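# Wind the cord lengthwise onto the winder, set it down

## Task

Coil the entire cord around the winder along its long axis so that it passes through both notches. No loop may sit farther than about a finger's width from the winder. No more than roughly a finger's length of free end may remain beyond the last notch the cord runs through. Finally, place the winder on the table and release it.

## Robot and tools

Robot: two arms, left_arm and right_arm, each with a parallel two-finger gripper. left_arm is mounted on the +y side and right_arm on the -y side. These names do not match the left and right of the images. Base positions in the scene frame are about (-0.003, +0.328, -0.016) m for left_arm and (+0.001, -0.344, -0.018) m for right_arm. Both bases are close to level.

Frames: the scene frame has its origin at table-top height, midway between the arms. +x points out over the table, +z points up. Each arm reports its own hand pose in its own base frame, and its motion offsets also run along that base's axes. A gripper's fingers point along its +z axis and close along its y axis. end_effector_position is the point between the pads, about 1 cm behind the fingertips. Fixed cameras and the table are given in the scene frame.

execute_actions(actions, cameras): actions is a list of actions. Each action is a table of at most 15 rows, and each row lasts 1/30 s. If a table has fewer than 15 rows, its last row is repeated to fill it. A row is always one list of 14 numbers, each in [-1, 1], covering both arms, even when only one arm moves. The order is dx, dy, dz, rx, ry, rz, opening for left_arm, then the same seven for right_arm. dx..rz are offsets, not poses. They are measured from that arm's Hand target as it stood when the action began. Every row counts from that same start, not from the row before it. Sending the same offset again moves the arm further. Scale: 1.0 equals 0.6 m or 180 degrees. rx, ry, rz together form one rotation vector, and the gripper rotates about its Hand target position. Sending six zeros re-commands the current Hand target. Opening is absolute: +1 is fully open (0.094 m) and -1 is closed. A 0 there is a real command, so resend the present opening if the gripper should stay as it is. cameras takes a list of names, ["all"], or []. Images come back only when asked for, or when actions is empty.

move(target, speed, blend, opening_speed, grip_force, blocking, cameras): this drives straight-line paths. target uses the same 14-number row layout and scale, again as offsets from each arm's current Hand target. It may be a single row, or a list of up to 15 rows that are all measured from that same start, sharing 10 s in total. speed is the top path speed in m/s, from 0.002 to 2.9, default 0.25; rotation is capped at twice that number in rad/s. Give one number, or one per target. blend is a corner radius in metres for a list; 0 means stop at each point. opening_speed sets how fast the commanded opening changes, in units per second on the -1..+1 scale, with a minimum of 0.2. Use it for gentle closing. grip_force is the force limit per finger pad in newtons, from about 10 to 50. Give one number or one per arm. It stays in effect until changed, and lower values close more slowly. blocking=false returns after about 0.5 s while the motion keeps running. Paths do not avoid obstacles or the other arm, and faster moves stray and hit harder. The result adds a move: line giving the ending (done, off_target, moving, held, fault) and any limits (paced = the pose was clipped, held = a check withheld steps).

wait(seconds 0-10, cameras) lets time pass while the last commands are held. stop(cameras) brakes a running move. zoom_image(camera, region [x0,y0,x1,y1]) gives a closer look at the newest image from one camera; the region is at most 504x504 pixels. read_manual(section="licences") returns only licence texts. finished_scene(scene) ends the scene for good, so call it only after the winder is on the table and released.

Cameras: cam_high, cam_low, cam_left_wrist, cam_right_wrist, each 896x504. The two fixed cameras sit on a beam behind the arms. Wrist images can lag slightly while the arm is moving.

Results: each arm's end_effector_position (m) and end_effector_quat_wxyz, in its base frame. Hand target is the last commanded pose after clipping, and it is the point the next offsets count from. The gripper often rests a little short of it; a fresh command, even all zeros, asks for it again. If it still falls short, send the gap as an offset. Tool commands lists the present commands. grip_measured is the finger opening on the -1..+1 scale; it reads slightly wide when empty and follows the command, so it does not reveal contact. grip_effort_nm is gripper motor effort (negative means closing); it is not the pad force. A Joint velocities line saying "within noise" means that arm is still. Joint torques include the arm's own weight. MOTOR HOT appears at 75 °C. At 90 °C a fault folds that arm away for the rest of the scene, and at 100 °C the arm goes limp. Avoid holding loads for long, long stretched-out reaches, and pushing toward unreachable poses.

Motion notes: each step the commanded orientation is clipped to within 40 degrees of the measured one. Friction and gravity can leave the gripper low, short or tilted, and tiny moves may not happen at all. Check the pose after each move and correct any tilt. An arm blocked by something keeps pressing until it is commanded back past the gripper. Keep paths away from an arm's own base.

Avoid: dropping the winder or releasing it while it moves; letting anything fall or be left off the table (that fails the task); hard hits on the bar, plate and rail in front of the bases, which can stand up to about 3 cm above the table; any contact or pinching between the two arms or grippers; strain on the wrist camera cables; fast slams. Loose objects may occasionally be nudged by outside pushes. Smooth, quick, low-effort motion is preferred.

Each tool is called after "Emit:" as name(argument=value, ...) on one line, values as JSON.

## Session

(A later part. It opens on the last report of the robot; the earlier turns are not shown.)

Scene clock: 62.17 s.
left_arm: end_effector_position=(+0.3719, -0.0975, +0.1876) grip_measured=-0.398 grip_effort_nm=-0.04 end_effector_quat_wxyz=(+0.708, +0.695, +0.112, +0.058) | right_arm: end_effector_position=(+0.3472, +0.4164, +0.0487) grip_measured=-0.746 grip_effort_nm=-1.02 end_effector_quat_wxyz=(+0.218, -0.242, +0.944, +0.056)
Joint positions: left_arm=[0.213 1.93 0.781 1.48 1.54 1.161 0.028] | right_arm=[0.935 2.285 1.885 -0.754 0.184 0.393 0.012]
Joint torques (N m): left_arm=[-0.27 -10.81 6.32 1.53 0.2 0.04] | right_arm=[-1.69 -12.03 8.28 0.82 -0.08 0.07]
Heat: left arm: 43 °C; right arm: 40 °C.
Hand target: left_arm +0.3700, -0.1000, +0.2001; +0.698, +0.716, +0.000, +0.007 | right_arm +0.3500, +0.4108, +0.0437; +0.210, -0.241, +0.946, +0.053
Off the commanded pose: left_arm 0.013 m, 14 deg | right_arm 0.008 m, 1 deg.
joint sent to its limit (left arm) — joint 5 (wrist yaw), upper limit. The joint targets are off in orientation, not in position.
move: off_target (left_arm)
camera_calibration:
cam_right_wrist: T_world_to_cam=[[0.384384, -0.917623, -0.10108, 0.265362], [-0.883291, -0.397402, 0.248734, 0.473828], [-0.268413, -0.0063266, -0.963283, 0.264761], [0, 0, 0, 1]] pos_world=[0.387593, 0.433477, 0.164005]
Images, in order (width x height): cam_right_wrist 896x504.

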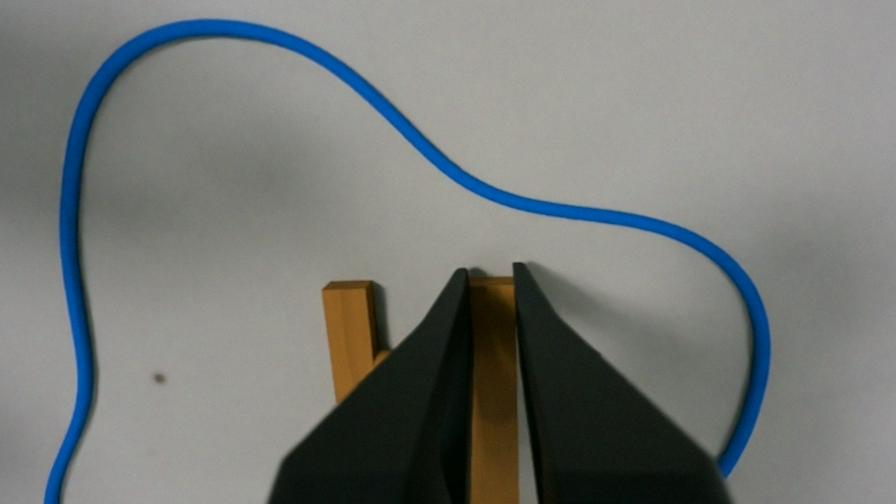

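Emit:
move(target=[[0,0,0,0,0,0,-0.4,0,0,0.0833,0,0,0,-0.96],[0,0,0,0,0,0,-0.4,0.0567,-0.1247,0.2022,-0.0025,0.0033,-0.1138,-0.96]], speed=[0.12,0.2], blend=[0.015,0], cameras=["cam_right_wrist", "cam_left_wrist", "cam_low"])

Scene clock: 66.17 s.
left_arm: end_effector_position=(+0.3719, -0.0975, +0.1876) grip_measured=-0.398 grip_effort_nm=-0.04 end_effector_quat_wxyz=(+0.708, +0.695, +0.112, +0.058) | right_arm: end_effector_position=(+0.3762, +0.3381, +0.1402) grip_measured=-0.747 grip_effort_nm=-1.03 end_effector_quat_wxyz=(+0.184, -0.083, +0.979, +0.001)
Joint positions: left_arm=[0.213 1.93 0.781 1.48 1.54 1.161 0.028] | right_arm=[0.815 2.274 2.268 -1.281 0.242 0.611 0.012]
Joint torques (N m): left_arm=[-0.27 -10.82 6.35 1.53 0.19 0.05] | right_arm=[-1.14 -14.54 12.19 0.61 0.27 0.23]
Heat: left arm: 43 °C; right arm: 41 °C.
Hand target: left_arm +0.3700, -0.1000, +0.2001; +0.698, +0.716, +0.000, +0.007 | right_arm +0.3841, +0.3359, +0.1651; +0.210, -0.070, +0.975, +0.013
Off the commanded pose: left_arm 0.013 m, 14 deg | right_arm 0.026 m, 4 deg.
joint sent to its limit (left arm) — joint 5 (wrist yaw), upper limit. The joint targets are off in orientation, not in position.
move: off_target (left_arm, right_arm)
camera_calibration:
cam_left_wrist: T_world_to_cam=[[0.0904029, -0.0563282, -0.994311, 0.16043], [0.592964, 0.805187, 0.00829811, -0.131049], [0.800138, -0.59034, 0.106192, -0.252254], [0, 0, 0, 1]] pos_world=[0.265042, -0.0343604, 0.187392]
cam_right_wrist: T_world_to_cam=[[0.0495392, -0.996706, -0.0642056, 0.339107], [-0.942789, -0.0678857, 0.326406, 0.345638], [-0.329689, 0.0443625, -0.943047, 0.363315], [0, 0, 0, 1]] pos_world=[0.428846, 0.345337, 0.251577]
Images, in order (width x height): cam_low 896x504, cam_left_wrist 896x504, cam_right_wrist 896x504.

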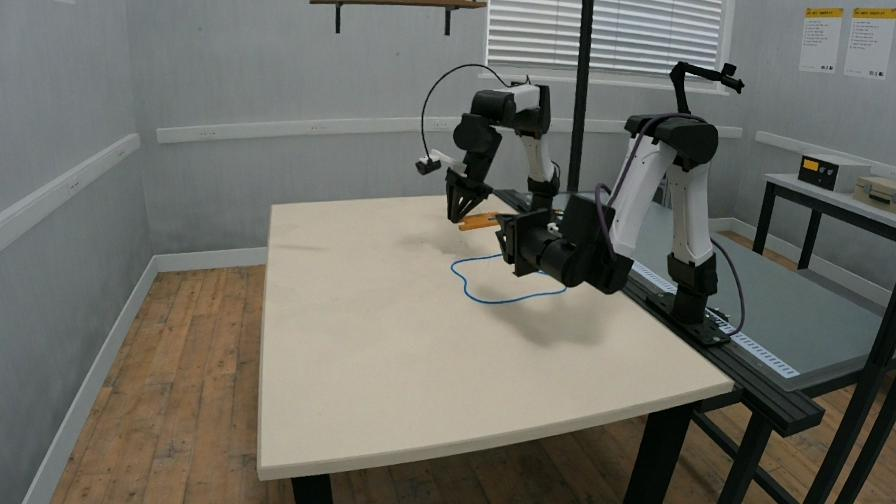

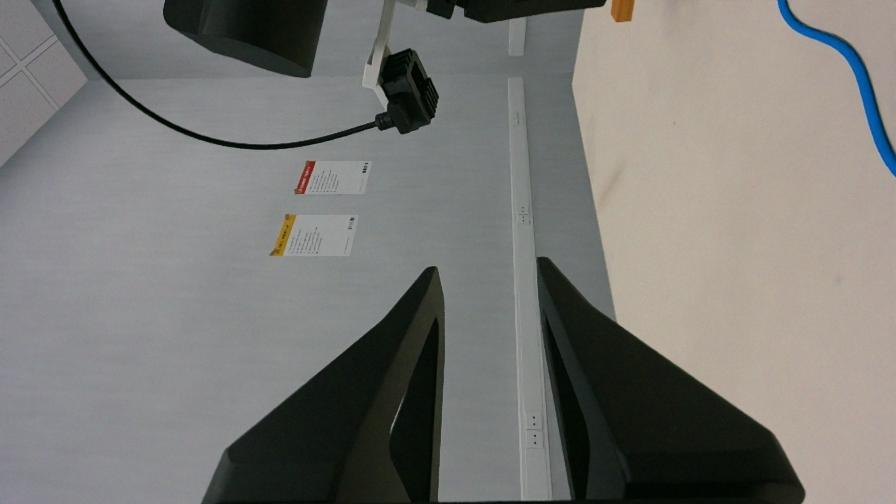

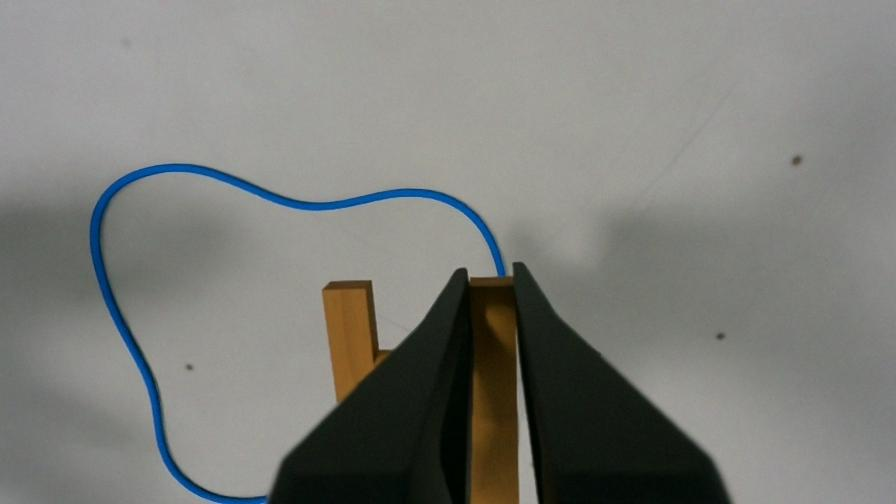

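Emit:
move(target=[[-0.0233,-0.1667,-0.0168,0,0,0,-0.4,-0.0568,-0.0432,0.0582,0,0,0,-0.96],[-0.0333,-0.2417,-0.1418,0,0,0,-0.4,0,0,-0.0368,0,0,0,-0.96]], speed=[0.25,0.15], blend=[0.01,0], cameras=["cam_left_wrist", "cam_right_wrist"])

Scene clock: 71.63 s.
left_arm: end_effector_position=(+0.3528, -0.2431, +0.1091) grip_measured=-0.398 grip_effort_nm=-0.04 end_effector_quat_wxyz=(+0.698, +0.716, +0.008, +0.001) | right_arm: end_effector_position=(+0.3754, +0.3387, +0.1409) grip_measured=-0.747 grip_effort_nm=-1.03 end_effector_quat_wxyz=(+0.199, -0.076, +0.977, +0.013)
Joint positions: left_arm=[-0.195 2.112 0.833 1.16 1.362 1.68 0.028] | right_arm=[0.818 2.221 2.17 -1.201 0.247 0.624 0.012]
Joint torques (N m): left_arm=[-0.21 -12.72 3.28 1.46 0.24 -0.04] | right_arm=[-1.52 -11.82 8.61 0.88 0.22 0.09]
Heat: left arm: 44 °C; right arm: 42 °C.
Hand target: left_arm +0.3500, -0.2450, +0.1149; +0.698, +0.716, +0.000, +0.007 | right_arm +0.3840, +0.3359, +0.1429; +0.210, -0.070, +0.975, +0.013
Off the commanded pose: left_arm 0.007 m, 1 deg | right_arm 0.009 m, 1 deg.
move: done
camera_calibration:
cam_left_wrist: T_world_to_cam=[[0.14412, -0.040173, -0.988744, 0.0603284], [0.757712, 0.647141, 0.0841511, -0.106702], [0.636476, -0.761311, 0.123706, -0.30034], [0, 0, 0, 1]] pos_world=[0.263314, -0.157177, 0.105782]
cam_right_wrist: T_world_to_cam=[[0.0423929, -0.994978, -0.0906713, 0.345652], [-0.952086, -0.0677431, 0.298232, 0.352131], [-0.302877, 0.073684, -0.950177, 0.344648], [0, 0, 0, 1]] pos_world=[0.424992, 0.342375, 0.2538]
Images, in order (width x height): cam_left_wrist 896x504, cam_right_wrist 896x504.

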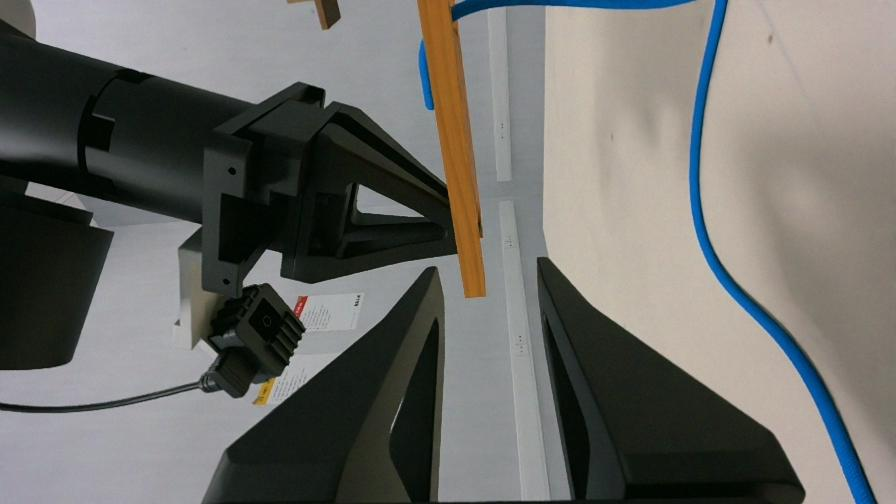

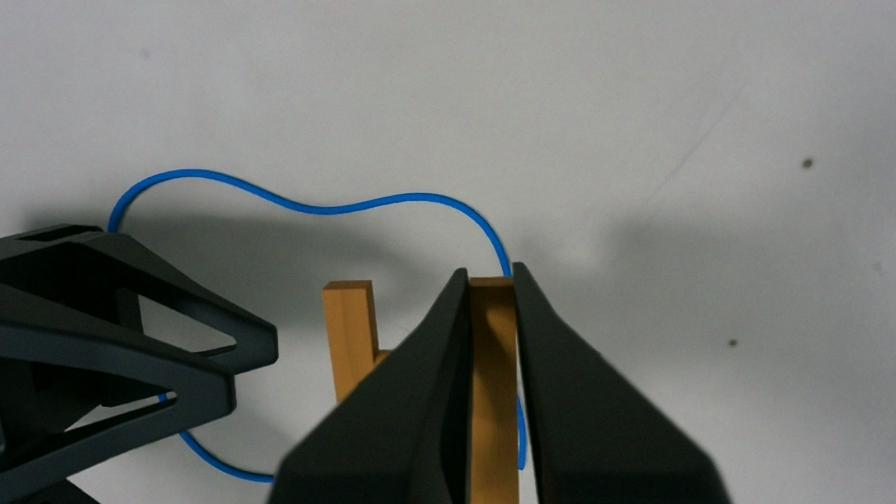

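Emit:
move(target=[[-0.0017,0.0083,0.0585,0,0,0,-0.4,0,0,0,0,0,0,-0.96],[-0.0090,0.0,0.0125,0,0,0,-0.4,0,0,0,0,0,0,-0.96]], speed=[0.2,0.1], blend=[0.005,0], cameras=["cam_left_wrist"])

Scene clock: 74.63 s.
left_arm: end_effector_position=(+0.3484, -0.2421, +0.1290) grip_measured=-0.398 grip_effort_nm=-0.04 end_effector_quat_wxyz=(+0.699, +0.715, +0.001, +0.010) | right_arm: end_effector_position=(+0.3754, +0.3388, +0.1409) grip_measured=-0.747 grip_effort_nm=-1.03 end_effector_quat_wxyz=(+0.199, -0.076, +0.977, +0.013)
Joint positions: left_arm=[-0.195 2.032 0.816 1.107 1.359 1.689 0.028] | right_arm=[0.818 2.221 2.17 -1.2 0.247 0.624 0.012]
Joint torques (N m): left_arm=[-0.5 -8.64 3.36 1.67 0.23 -0.03] | right_arm=[-1.54 -11.84 8.59 0.89 0.21 0.09]
Heat: left arm: 44 °C; right arm: 42 °C.
Hand target: left_arm +0.3446, -0.2450, +0.1225; +0.698, +0.716, +0.000, +0.007 | right_arm +0.3841, +0.3359, +0.1430; +0.210, -0.070, +0.975, +0.013
Off the commanded pose: left_arm 0.008 m, 0 deg | right_arm 0.009 m, 1 deg.
move: done
camera_calibration:
cam_left_wrist: T_world_to_cam=[[0.164762, -0.0414934, -0.98546, 0.0726593], [0.75425, 0.649115, 0.0987741, -0.10585], [0.635579, -0.759557, 0.138246, -0.300439], [0, 0, 0, 1]] pos_world=[0.258819, -0.156477, 0.123593]
Images, in order (width x height): cam_left_wrist 896x504.

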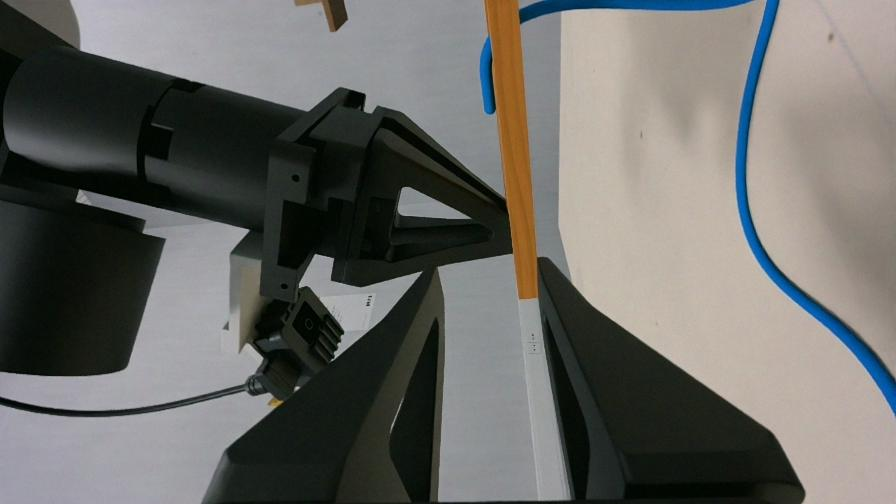

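Emit:
move(target=[[0,0,-0.02,0,0,0,-0.4,0,0,0,0,0,0,-0.96],[-0.0090,-0.0382,-0.02,0,0,0,-0.4,0,0,0,0,0,0,-0.96],[-0.0207,-0.0767,-0.02,0,0,0,-0.4,0,0,0,0,0,0,-0.96]], speed=[0.08,0.1,0.1], blend=[0.003,0.01,0], cameras=["cam_left_wrist"])

Scene clock: 76.60 s.
left_arm: end_effector_position=(+0.3356, -0.2904, +0.1183) grip_measured=-0.398 grip_effort_nm=-0.04 end_effector_quat_wxyz=(+0.699, +0.715, -0.007, +0.013) | right_arm: end_effector_position=(+0.3754, +0.3388, +0.1409) grip_measured=-0.747 grip_effort_nm=-1.03 end_effector_quat_wxyz=(+0.199, -0.076, +0.977, +0.013)
Joint positions: left_arm=[-0.335 2.087 0.816 1.207 1.226 1.659 0.028] | right_arm=[0.818 2.221 2.17 -1.2 0.247 0.624 0.012]
Joint torques (N m): left_arm=[-0.09 -8.64 2.86 1.86 0.14 -0.24] | right_arm=[-1.52 -11.84 8.61 0.88 0.21 0.09]
Heat: left arm: 44 °C; right arm: 43 °C.
Hand target: left_arm +0.3322, -0.2911, +0.1105; +0.698, +0.716, +0.000, +0.007 | right_arm +0.3841, +0.3359, +0.1430; +0.210, -0.070, +0.975, +0.013
Off the commanded pose: left_arm 0.009 m, 1 deg | right_arm 0.009 m, 1 deg.
move: done
camera_calibration:
cam_left_wrist: T_world_to_cam=[[0.179617, -0.0437307, -0.982764, 0.0562553], [0.757179, 0.643924, 0.109734, -0.0674785], [0.628026, -0.763839, 0.148772, -0.327413], [0, 0, 0, 1]] pos_world=[0.246613, -0.20418, 0.1114]
Images, in order (width x height): cam_left_wrist 896x504.

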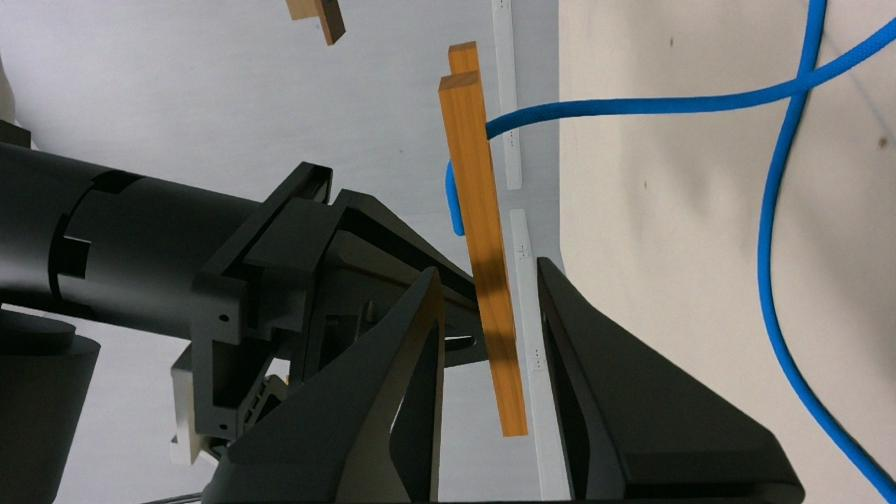

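Emit:
move(target=[0,0,0,0,0,0,-0.96,0,0,0,0,0,0,-0.96], speed=0.1, opening_speed=0.9, cameras=["cam_left_wrist", "cam_high"])

Scene clock: 77.80 s.
left_arm: end_effector_position=(+0.3359, -0.2902, +0.1162) grip_measured=-0.848 grip_effort_nm=-0.98 end_effector_quat_wxyz=(+0.699, +0.715, -0.001, +0.011) | right_arm: end_effector_position=(+0.3757, +0.3390, +0.1410) grip_measured=-0.747 grip_effort_nm=-1.03 end_effector_quat_wxyz=(+0.200, -0.076, +0.977, +0.013)
Joint positions: left_arm=[-0.335 2.091 0.813 1.209 1.221 1.652 0.007] | right_arm=[0.818 2.221 2.17 -1.199 0.248 0.624 0.012]
Joint torques (N m): left_arm=[-0.06 -8.98 3.06 1.86 0.25 -0.17] | right_arm=[-1.52 -11.84 8.61 0.87 0.2 0.09]
Heat: left arm: 44 °C; right arm: 43 °C.
Hand target: left_arm +0.3322, -0.2910, +0.1105; +0.698, +0.716, +0.000, +0.007 | right_arm +0.3841, +0.3359, +0.1430; +0.210, -0.070, +0.975, +0.013
Off the commanded pose: left_arm 0.007 m, 0 deg | right_arm 0.009 m, 1 deg.
move: done
camera_calibration:
cam_left_wrist: T_world_to_cam=[[0.169018, -0.040935, -0.984762, 0.0587946], [0.755041, 0.64759, 0.102671, -0.0650469], [0.633519, -0.760889, 0.140362, -0.327128], [0, 0, 0, 1]] pos_world=[0.246417, -0.204377, 0.110494]
Images, in order (width x height): cam_high 896x504, cam_left_wrist 896x504.

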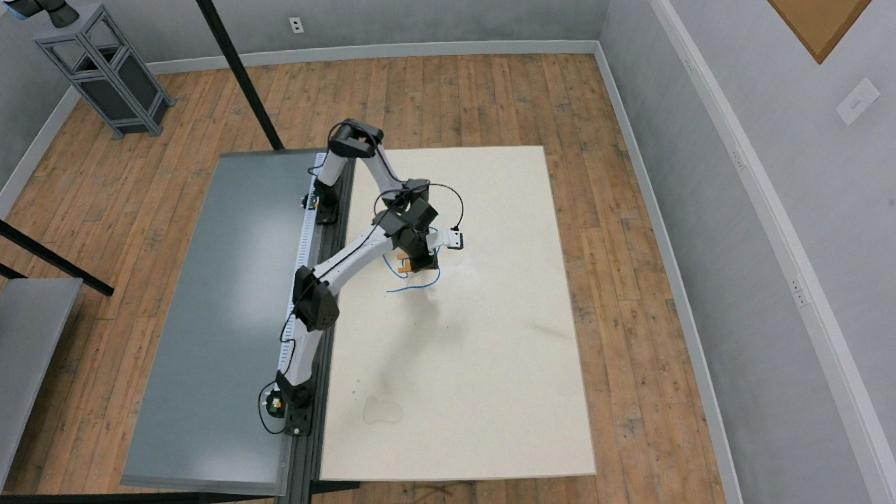

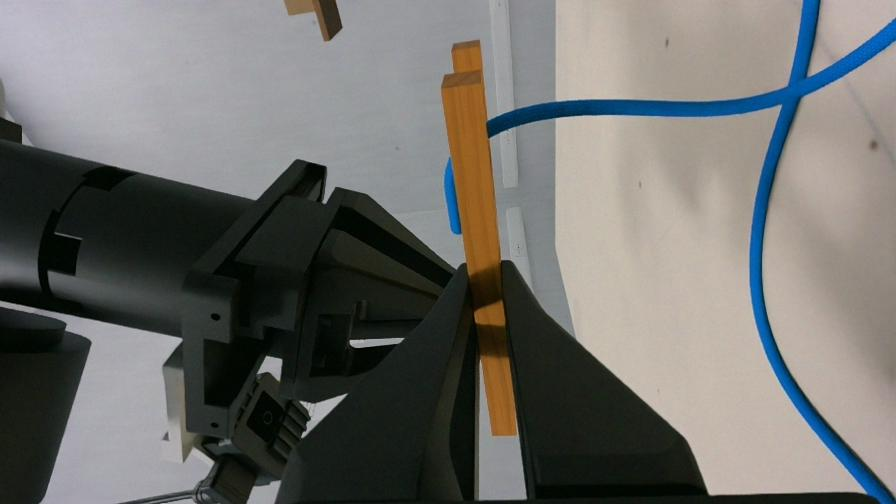

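Emit:
move(target=[[0,0,0,0,0,0,-0.96,0,0,0,0,0,0,-0.4],[0,0,0,0,0,0,-0.96,-0.0450,-0.0067,0.1075,0,0,0,-0.4],[0,0,0,0,0,0,-0.96,-0.0402,-0.2265,0.1950,-0.0390,-0.3129,0.2972,-0.4],[0.0913,-0.005,0.2658,0,0,0,-0.96,0.0082,-0.1232,0.2367,-0.0780,-0.6266,0.5952,-0.4]], speed=[0.1,0.25,0.5,0.45], blend=[0,0.01,0.02,0], cameras=["cam_left_wrist", "cam_right_wrist", "cam_high", "cam_low"])

Scene clock: 89.57 s.
left_arm: end_effector_position=(+0.3893, -0.2951, +0.2388) grip_measured=-0.848 grip_effort_nm=-0.99 end_effector_quat_wxyz=(+0.690, +0.723, +0.030, -0.016) | right_arm: end_effector_position=(+0.3845, +0.2639, +0.2743) grip_measured=-0.401 grip_effort_nm=0.08 end_effector_quat_wxyz=(+0.714, -0.699, +0.027, +0.022)
Joint positions: left_arm=[-0.305 1.889 1.216 0.521 1.243 1.65 0.007] | right_arm=[0.231 1.839 1.174 0.756 -1.331 -1.413 0.028]
Joint torques (N m): left_arm=[0.53 -15.08 9.24 1.62 0.46 -0.11] | right_arm=[-1.16 -8.03 12.3 1.2 -0.22 0.15]
Heat: left arm: 45 °C; right arm: 44 °C.
Hand target: left_arm +0.3870, -0.2940, +0.2699; +0.698, +0.716, +0.000, +0.007 | right_arm +0.3890, +0.2620, +0.2850; +0.718, -0.696, +0.007, +0.009
Off the commanded pose: left_arm 0.031 m, 5 deg | right_arm 0.012 m, 3 deg.
move: off_target (left_arm, right_arm)
camera_calibration:
cam_left_wrist: T_world_to_cam=[[0.0883684, -0.0164046, -0.995953, 0.211674], [0.755959, 0.65219, 0.056332, -0.102776], [0.648627, -0.757878, 0.0700342, -0.370208], [0, 0, 0, 1]] pos_world=[0.299115, -0.210071, 0.242534]
cam_right_wrist: T_world_to_cam=[[0.208257, 0.0219903, 0.977827, -0.342407], [0.746357, -0.649704, -0.144347, -0.0621369], [0.632124, 0.759869, -0.151718, -0.279834], [0, 0, 0, 1]] pos_world=[0.294574, 0.179796, 0.283389]

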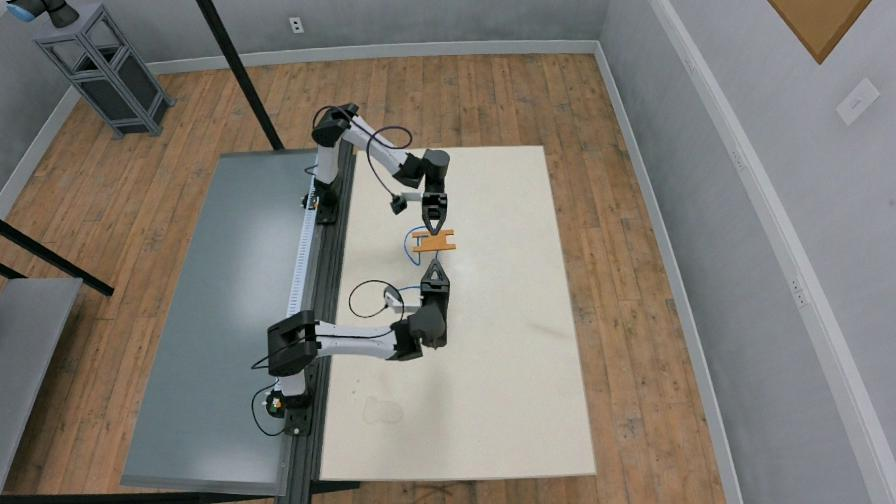

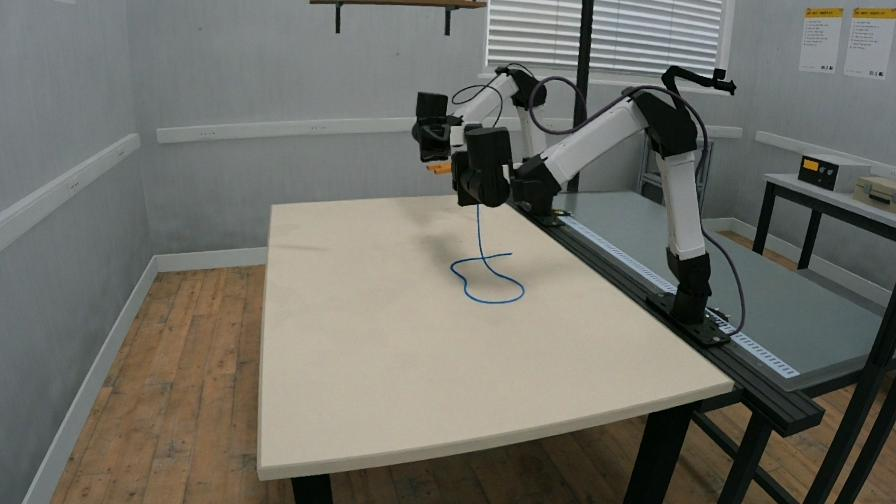

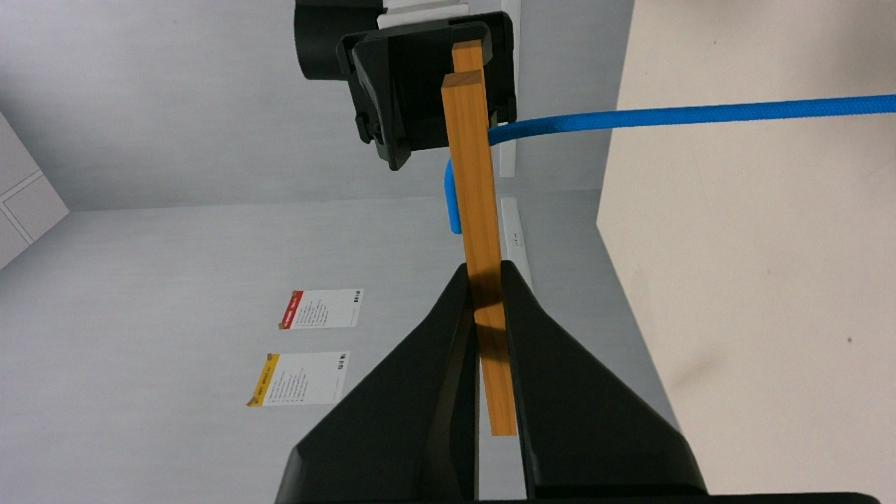

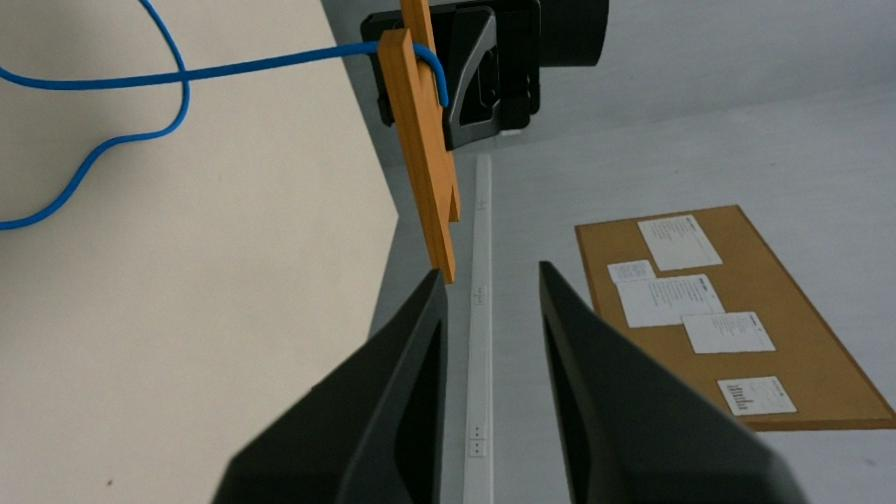

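Emit:
zoom_image(camera="cam_high", region=[390, 200, 480, 280])

Scaled by 5.600 from the camera's 896x504 image, which has a finer 1280x720 frame.

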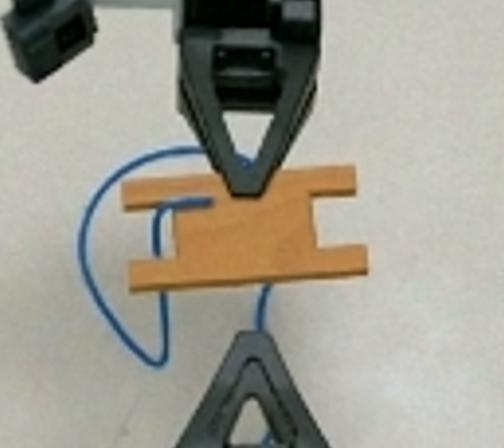

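Emit:
move(target=[[0,0,0.1252,-0.0328,0.3886,-0.0106,-0.96,0,0,0,0,0,0,-0.4],[0,0,0.1252,-0.0222,0.7775,-0.0207,-0.96,0,0,0,0,0,0,-0.4],[0,0,-0.0165,-0.010,0.9994,0.026,-0.96,0,0,0,0,0,0,-0.4]], speed=[0.5,0.5,0.4], blend=[0.02,0.02,0], cameras=["cam_right_wrist", "cam_high"])

Scene clock: 95.87 s.
left_arm: end_effector_position=(+0.3859, -0.2937, +0.2685) grip_measured=-0.848 grip_effort_nm=-0.99 end_effector_quat_wxyz=(+0.010, +0.004, +0.716, -0.698) | right_arm: end_effector_position=(+0.3844, +0.2639, +0.2743) grip_measured=-0.401 grip_effort_nm=0.08 end_effector_quat_wxyz=(+0.714, -0.699, +0.027, +0.022)
Joint positions: left_arm=[-0.302 1.849 1.253 0.509 1.26 -1.468 0.007] | right_arm=[0.231 1.839 1.174 0.756 -1.332 -1.413 0.028]
Joint torques (N m): left_arm=[0.32 -9.57 5.27 2.03 0.25 0.03] | right_arm=[-1.16 -8.03 12.29 1.2 -0.23 0.15]
Heat: left arm: 46 °C; right arm: 43 °C.
Hand target: left_arm +0.3870, -0.2940, +0.2600; +0.007, +0.000, +0.717, -0.697 | right_arm +0.3890, +0.2620, +0.2850; +0.718, -0.696, +0.007, +0.009
Off the commanded pose: left_arm 0.009 m, 1 deg | right_arm 0.012 m, 3 deg.
move: off_target (right_arm)
camera_calibration:
cam_right_wrist: T_world_to_cam=[[0.207884, 0.0221025, 0.977904, -0.342241], [0.74667, -0.64941, -0.14405, -0.0623806], [0.631876, 0.760117, -0.151505, -0.279881], [0, 0, 0, 1]] pos_world=[0.294574, 0.179796, 0.283289]
Images, in order (width x height): cam_high 896x504, cam_right_wrist 896x504.

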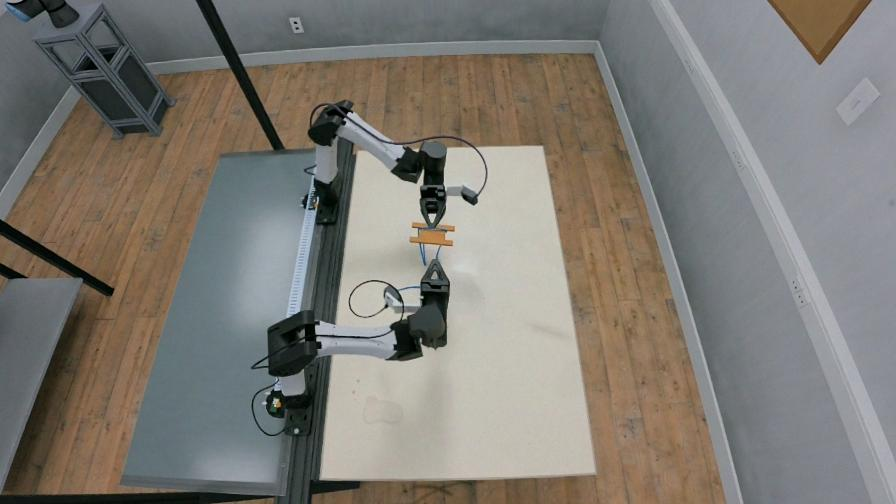

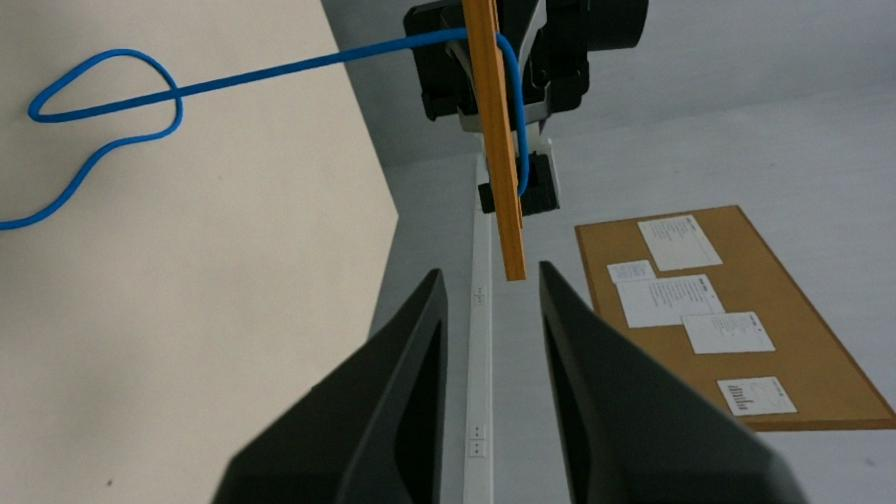

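Emit:
zoom_image(camera="cam_high", region=[390, 195, 480, 275])

Emit:
zoom_image(camera="cam_right_wrist", region=[400, 0, 600, 300])

Scaled by 5.600 from the camera's 896x504 image, which has a finer 1280x720 frame.

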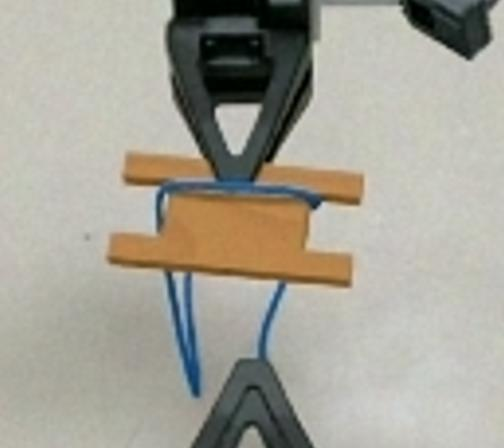

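Scaled by 1.680 from the camera's 896x504 image, which has a finer 1280x720 frame.

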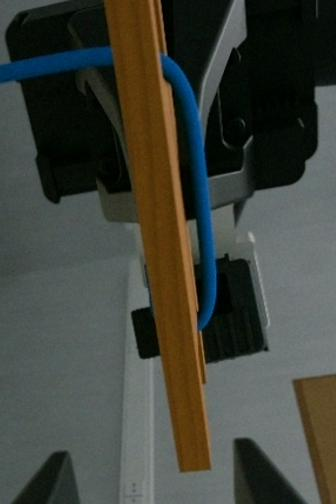

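Emit:
move(target=[[0,0,0,0,0,0,-0.96,-0.0067,0.005,0.085,0,0,0,-0.4],[0,0,0,0,0,0,-0.96,-0.0125,0.0383,-0.0108,0,0,0,-0.4]], speed=[0.25,0.15], blend=[0.005,0], cameras=["cam_right_wrist"])

Scene clock: 101.17 s.
left_arm: end_effector_position=(+0.3859, -0.2937, +0.2685) grip_measured=-0.848 grip_effort_nm=-0.99 end_effector_quat_wxyz=(+0.010, +0.004, +0.716, -0.698) | right_arm: end_effector_position=(+0.3792, +0.2846, +0.2824) grip_measured=-0.401 grip_effort_nm=0.08 end_effector_quat_wxyz=(+0.716, -0.697, +0.003, +0.014)
Joint positions: left_arm=[-0.302 1.849 1.253 0.509 1.26 -1.468 0.007] | right_arm=[0.282 1.844 1.207 0.74 -1.302 -1.448 0.028]
Joint torques (N m): left_arm=[0.38 -9.55 5.27 2.04 0.25 -0.02] | right_arm=[-0.25 -8.47 7.47 1.26 0.09 0.21]
Heat: left arm: 46 °C; right arm: 42 °C.
Hand target: left_arm +0.3870, -0.2940, +0.2600; +0.007, +0.000, +0.717, -0.697 | right_arm +0.3815, +0.2850, +0.2785; +0.718, -0.696, +0.007, +0.009
Off the commanded pose: left_arm 0.009 m, 1 deg | right_arm 0.004 m, 1 deg.
move: done
camera_calibration:
cam_right_wrist: T_world_to_cam=[[0.162471, 0.0203454, 0.986503, -0.334249], [0.766254, -0.632496, -0.113153, -0.0648892], [0.621658, 0.774296, -0.118352, -0.300601], [0, 0, 0, 1]] pos_world=[0.290899, 0.198513, 0.286819]
Images, in order (width x height): cam_right_wrist 896x504.

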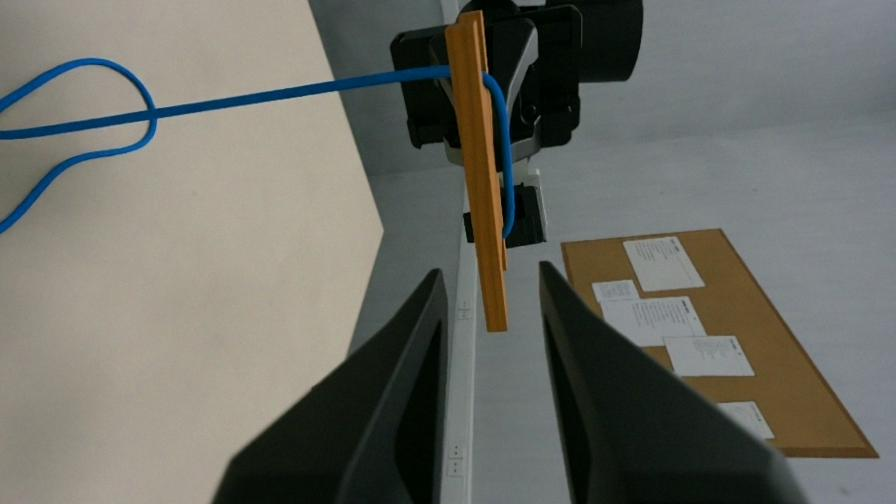

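Emit:
move(target=[[0,0,0,0,0,0,-0.96,-0.0078,0.0273,0,0,0,0,-0.4],[0,0,0,0,0,0,-0.96,-0.0170,0.0545,0,0,0,0,-0.4],[0,0,0,0,0,0,-0.96,-0.0170,0.0545,0,0,0,0,-0.96]], speed=[0.12,0.12,0.1], blend=[0.01,0,0], opening_speed=0.9, cameras=["cam_right_wrist", "cam_left_wrist"])

Scene clock: 103.83 s.
left_arm: end_effector_position=(+0.3860, -0.2937, +0.2692) grip_measured=-0.848 grip_effort_nm=-0.99 end_effector_quat_wxyz=(+0.010, +0.005, +0.716, -0.698) | right_arm: end_effector_position=(+0.3673, +0.3181, +0.2828) grip_measured=-0.860 grip_effort_nm=-1.03 end_effector_quat_wxyz=(+0.719, -0.695, -0.002, +0.011)
Joint positions: left_arm=[-0.302 1.849 1.253 0.515 1.26 -1.473 0.007] | right_arm=[0.371 1.844 1.207 0.732 -1.216 -1.468 0.007]
Joint torques (N m): left_arm=[0.32 -9.59 5.24 2 0.23 0.03] | right_arm=[-0.57 -8.5 8.14 1.14 0.08 0.19]
Heat: left arm: 46 °C; right arm: 42 °C.
Hand target: left_arm +0.3870, -0.2940, +0.2600; +0.007, +0.000, +0.717, -0.697 | right_arm +0.3713, +0.3176, +0.2785; +0.718, -0.696, +0.007, +0.009
Off the commanded pose: left_arm 0.009 m, 1 deg | right_arm 0.006 m, 1 deg.
move: done; blend cut to 0.0085 m at target 1
camera_calibration:
cam_left_wrist: T_world_to_cam=[[-0.172098, -0.0922154, 0.980754, -0.211608], [-0.768612, 0.635287, -0.0751394, 0.515994], [-0.616131, -0.766751, -0.180209, 0.183928], [0, 0, 0, 1]] pos_world=[0.473506, -0.20629, 0.279452]
cam_right_wrist: T_world_to_cam=[[0.152294, 0.0149349, 0.988222, -0.328433], [0.769446, -0.62933, -0.109067, -0.0376902], [0.620289, 0.776995, -0.107335, -0.32257], [0, 0, 0, 1]] pos_world=[0.279106, 0.231821, 0.285831]
Images, in order (width x height): cam_left_wrist 896x504, cam_right_wrist 896x504.

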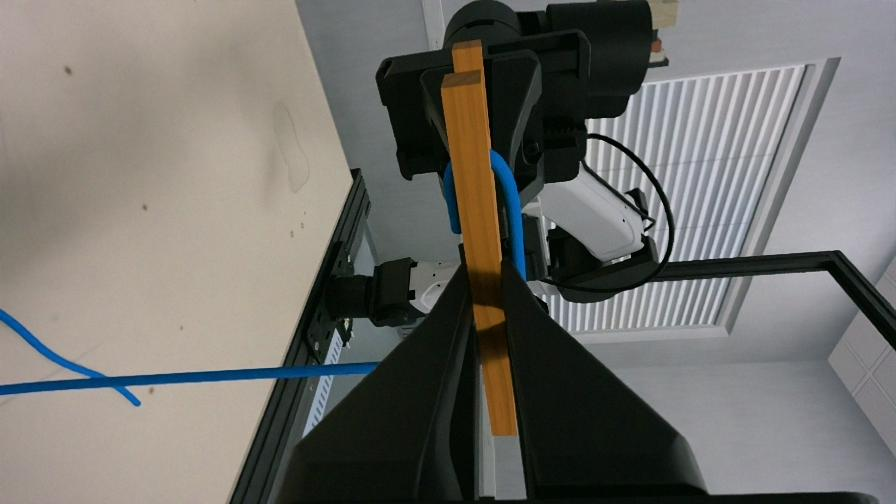

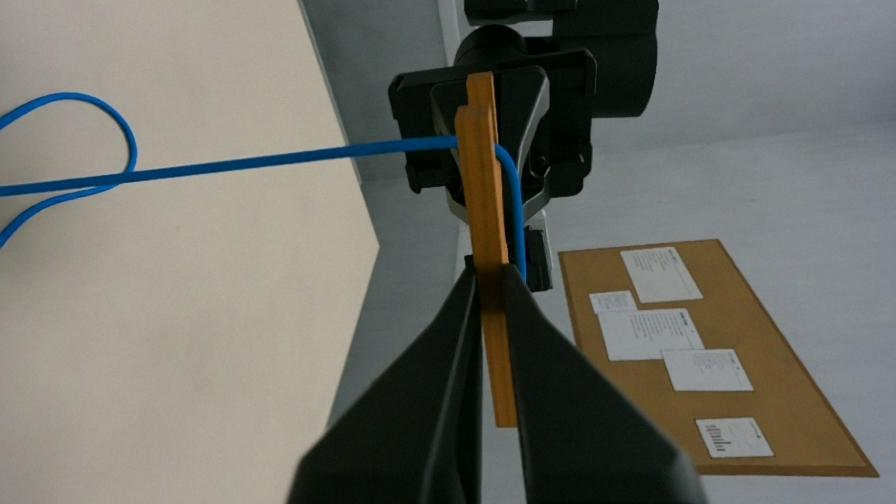

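Emit:
move(target=[[0,0,0,0,0,0,-0.4,0,0,0,0,0,0,-0.96],[0.0205,0.0833,0,0,0,0,-0.4,0,0,0,0,0,0,-0.96],[0.0205,0.0833,0.11,0.005,-0.5,-0.013,-0.4,0,0,0.12,0.0681,0.3855,0.0572,-0.96],[0.0205,0.0833,0.11,0.010,-0.9994,-0.026,-0.4,0.01,0,0.12,0.0351,0.7699,0.1165,-0.96],[-0.0017,0.0493,-0.010,0.010,-0.9994,-0.026,-0.4,0.02,0,-0.0075,-0.002,0.9994,0.029,-0.96]], speed=[0.45,0.3,0.5,0.5,0.4], blend=[0,0.01,0.02,0.02,0], cameras=["cam_left_wrist", "cam_high"])

Scene clock: 113.00 s.
left_arm: end_effector_position=(+0.3899, -0.2620, +0.2549) grip_measured=-0.402 grip_effort_nm=0.13 end_effector_quat_wxyz=(+0.698, +0.716, +0.004, +0.005) | right_arm: end_effector_position=(+0.3822, +0.3230, +0.2648) grip_measured=-0.860 grip_effort_nm=-1.03 end_effector_quat_wxyz=(-0.019, +0.016, +0.699, +0.715)
Joint positions: left_arm=[-0.223 1.849 1.201 0.541 1.334 1.676 0.028] | right_arm=[0.371 1.911 1.237 0.734 -1.202 1.676 0.007]
Joint torques (N m): left_arm=[-0.32 -11.44 4.83 1.69 0.21 -0.1] | right_arm=[-1.57 -11.11 9.61 1.27 -0.19 -0.02]
Heat: left arm: 46 °C; right arm: 41 °C.
Hand target: left_arm +0.3861, -0.2644, +0.2540; +0.698, +0.716, +0.000, +0.007 | right_arm +0.3832, +0.3178, +0.2740; -0.009, +0.007, +0.697, +0.717
Off the commanded pose: left_arm 0.005 m, 1 deg | right_arm 0.011 m, 2 deg.
move: off_target (right_arm)
camera_calibration:
cam_left_wrist: T_world_to_cam=[[0.153494, -0.0398318, -0.987347, 0.194388], [0.757207, 0.646717, 0.0916259, -0.136573], [0.634884, -0.76169, 0.129428, -0.35729], [0, 0, 0, 1]] pos_world=[0.300414, -0.176078, 0.250686]
Images, in order (width x height): cam_high 896x504, cam_left_wrist 896x504.

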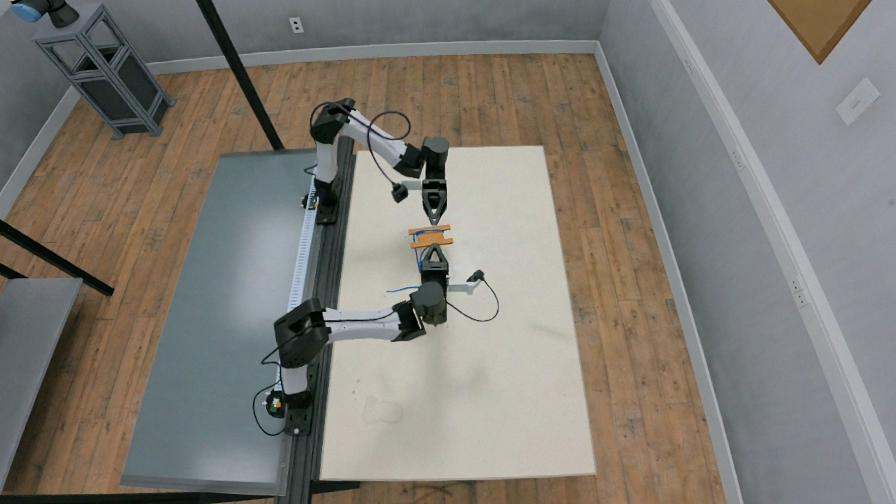

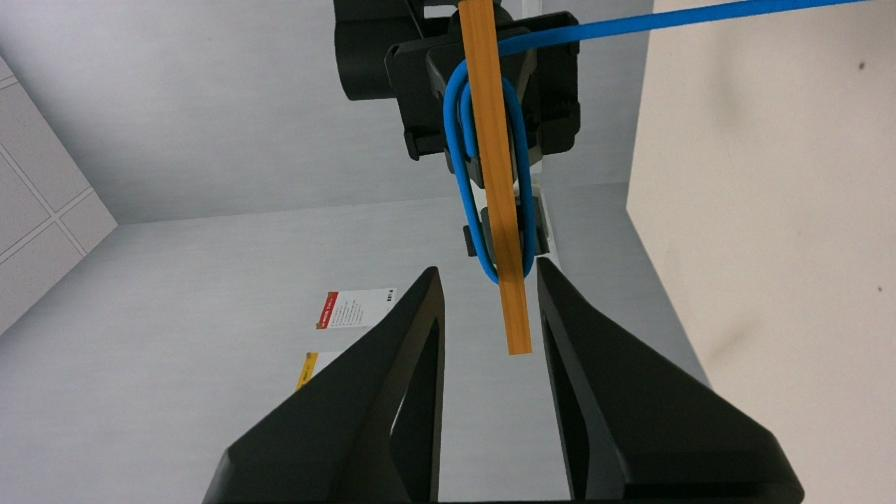

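Emit:
move(target=[[0,0,0.06,0,0,0,-0.4,0,0,0,0,0,0,-0.96],[-0.004,0,-0.010,0,0,0,-0.4,0,0,0,0,0,0,-0.96]], speed=[0.25,0.15], blend=[0.005,0], cameras=["cam_high","cam_left_wrist"])

Emit:
zoom_image(camera="cam_high", region=[390, 195, 490, 275])

Scene clock: 118.03 s.
left_arm: end_effector_position=(+0.3863, -0.2611, +0.2545) grip_measured=-0.402 grip_effort_nm=0.13 end_effector_quat_wxyz=(+0.699, +0.715, -0.002, +0.012) | right_arm: end_effector_position=(+0.3822, +0.3230, +0.2648) grip_measured=-0.860 grip_effort_nm=-1.03 end_effector_quat_wxyz=(-0.019, +0.016, +0.699, +0.714)
Joint positions: left_arm=[-0.223 1.837 1.178 0.564 1.332 1.684 0.028] | right_arm=[0.371 1.911 1.237 0.734 -1.202 1.676 0.007]
Joint torques (N m): left_arm=[-0.42 -9.96 4.72 1.71 0.2 -0.17] | right_arm=[-1.57 -11.12 9.61 1.27 -0.19 -0.03]
Heat: left arm: 47 °C; right arm: 40 °C.
Hand target: left_arm +0.3836, -0.2644, +0.2480; +0.698, +0.716, +0.000, +0.007 | right_arm +0.3832, +0.3178, +0.2739; -0.009, +0.007, +0.697, +0.717
Off the commanded pose: left_arm 0.008 m, 1 deg | right_arm 0.011 m, 2 deg.
move: off_target (right_arm)
camera_calibration:
cam_left_wrist: T_world_to_cam=[[0.173187, -0.0419404, -0.983996, 0.185665], [0.75433, 0.648021, 0.105145, -0.136433], [0.63324, -0.760467, 0.143866, -0.356985], [0, 0, 0, 1]] pos_world=[0.296818, -0.175277, 0.248396]
Images, in order (width x height): cam_high 896x504, cam_left_wrist 896x504.

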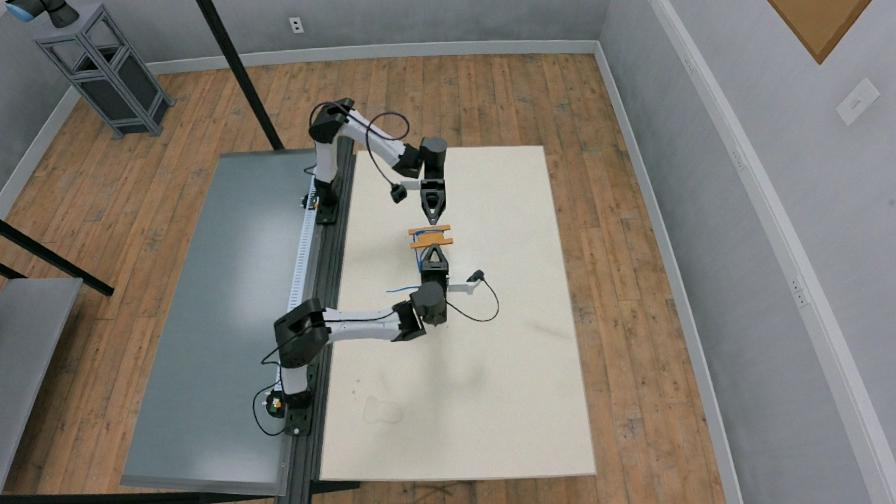

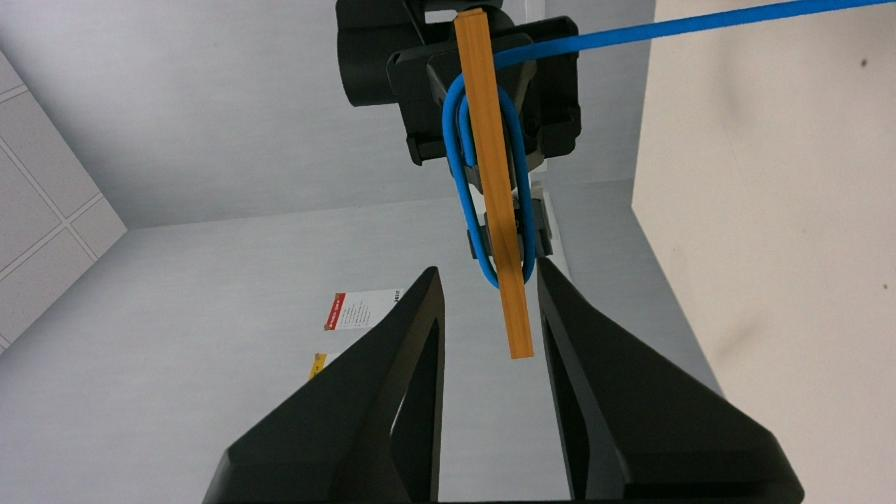

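Scaled by 5.040 from the camera's 896x504 image, which has a finer 1280x720 frame.

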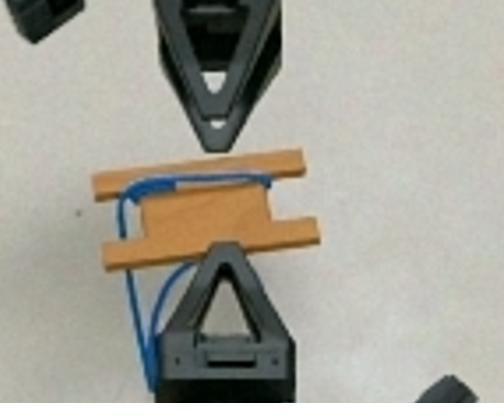

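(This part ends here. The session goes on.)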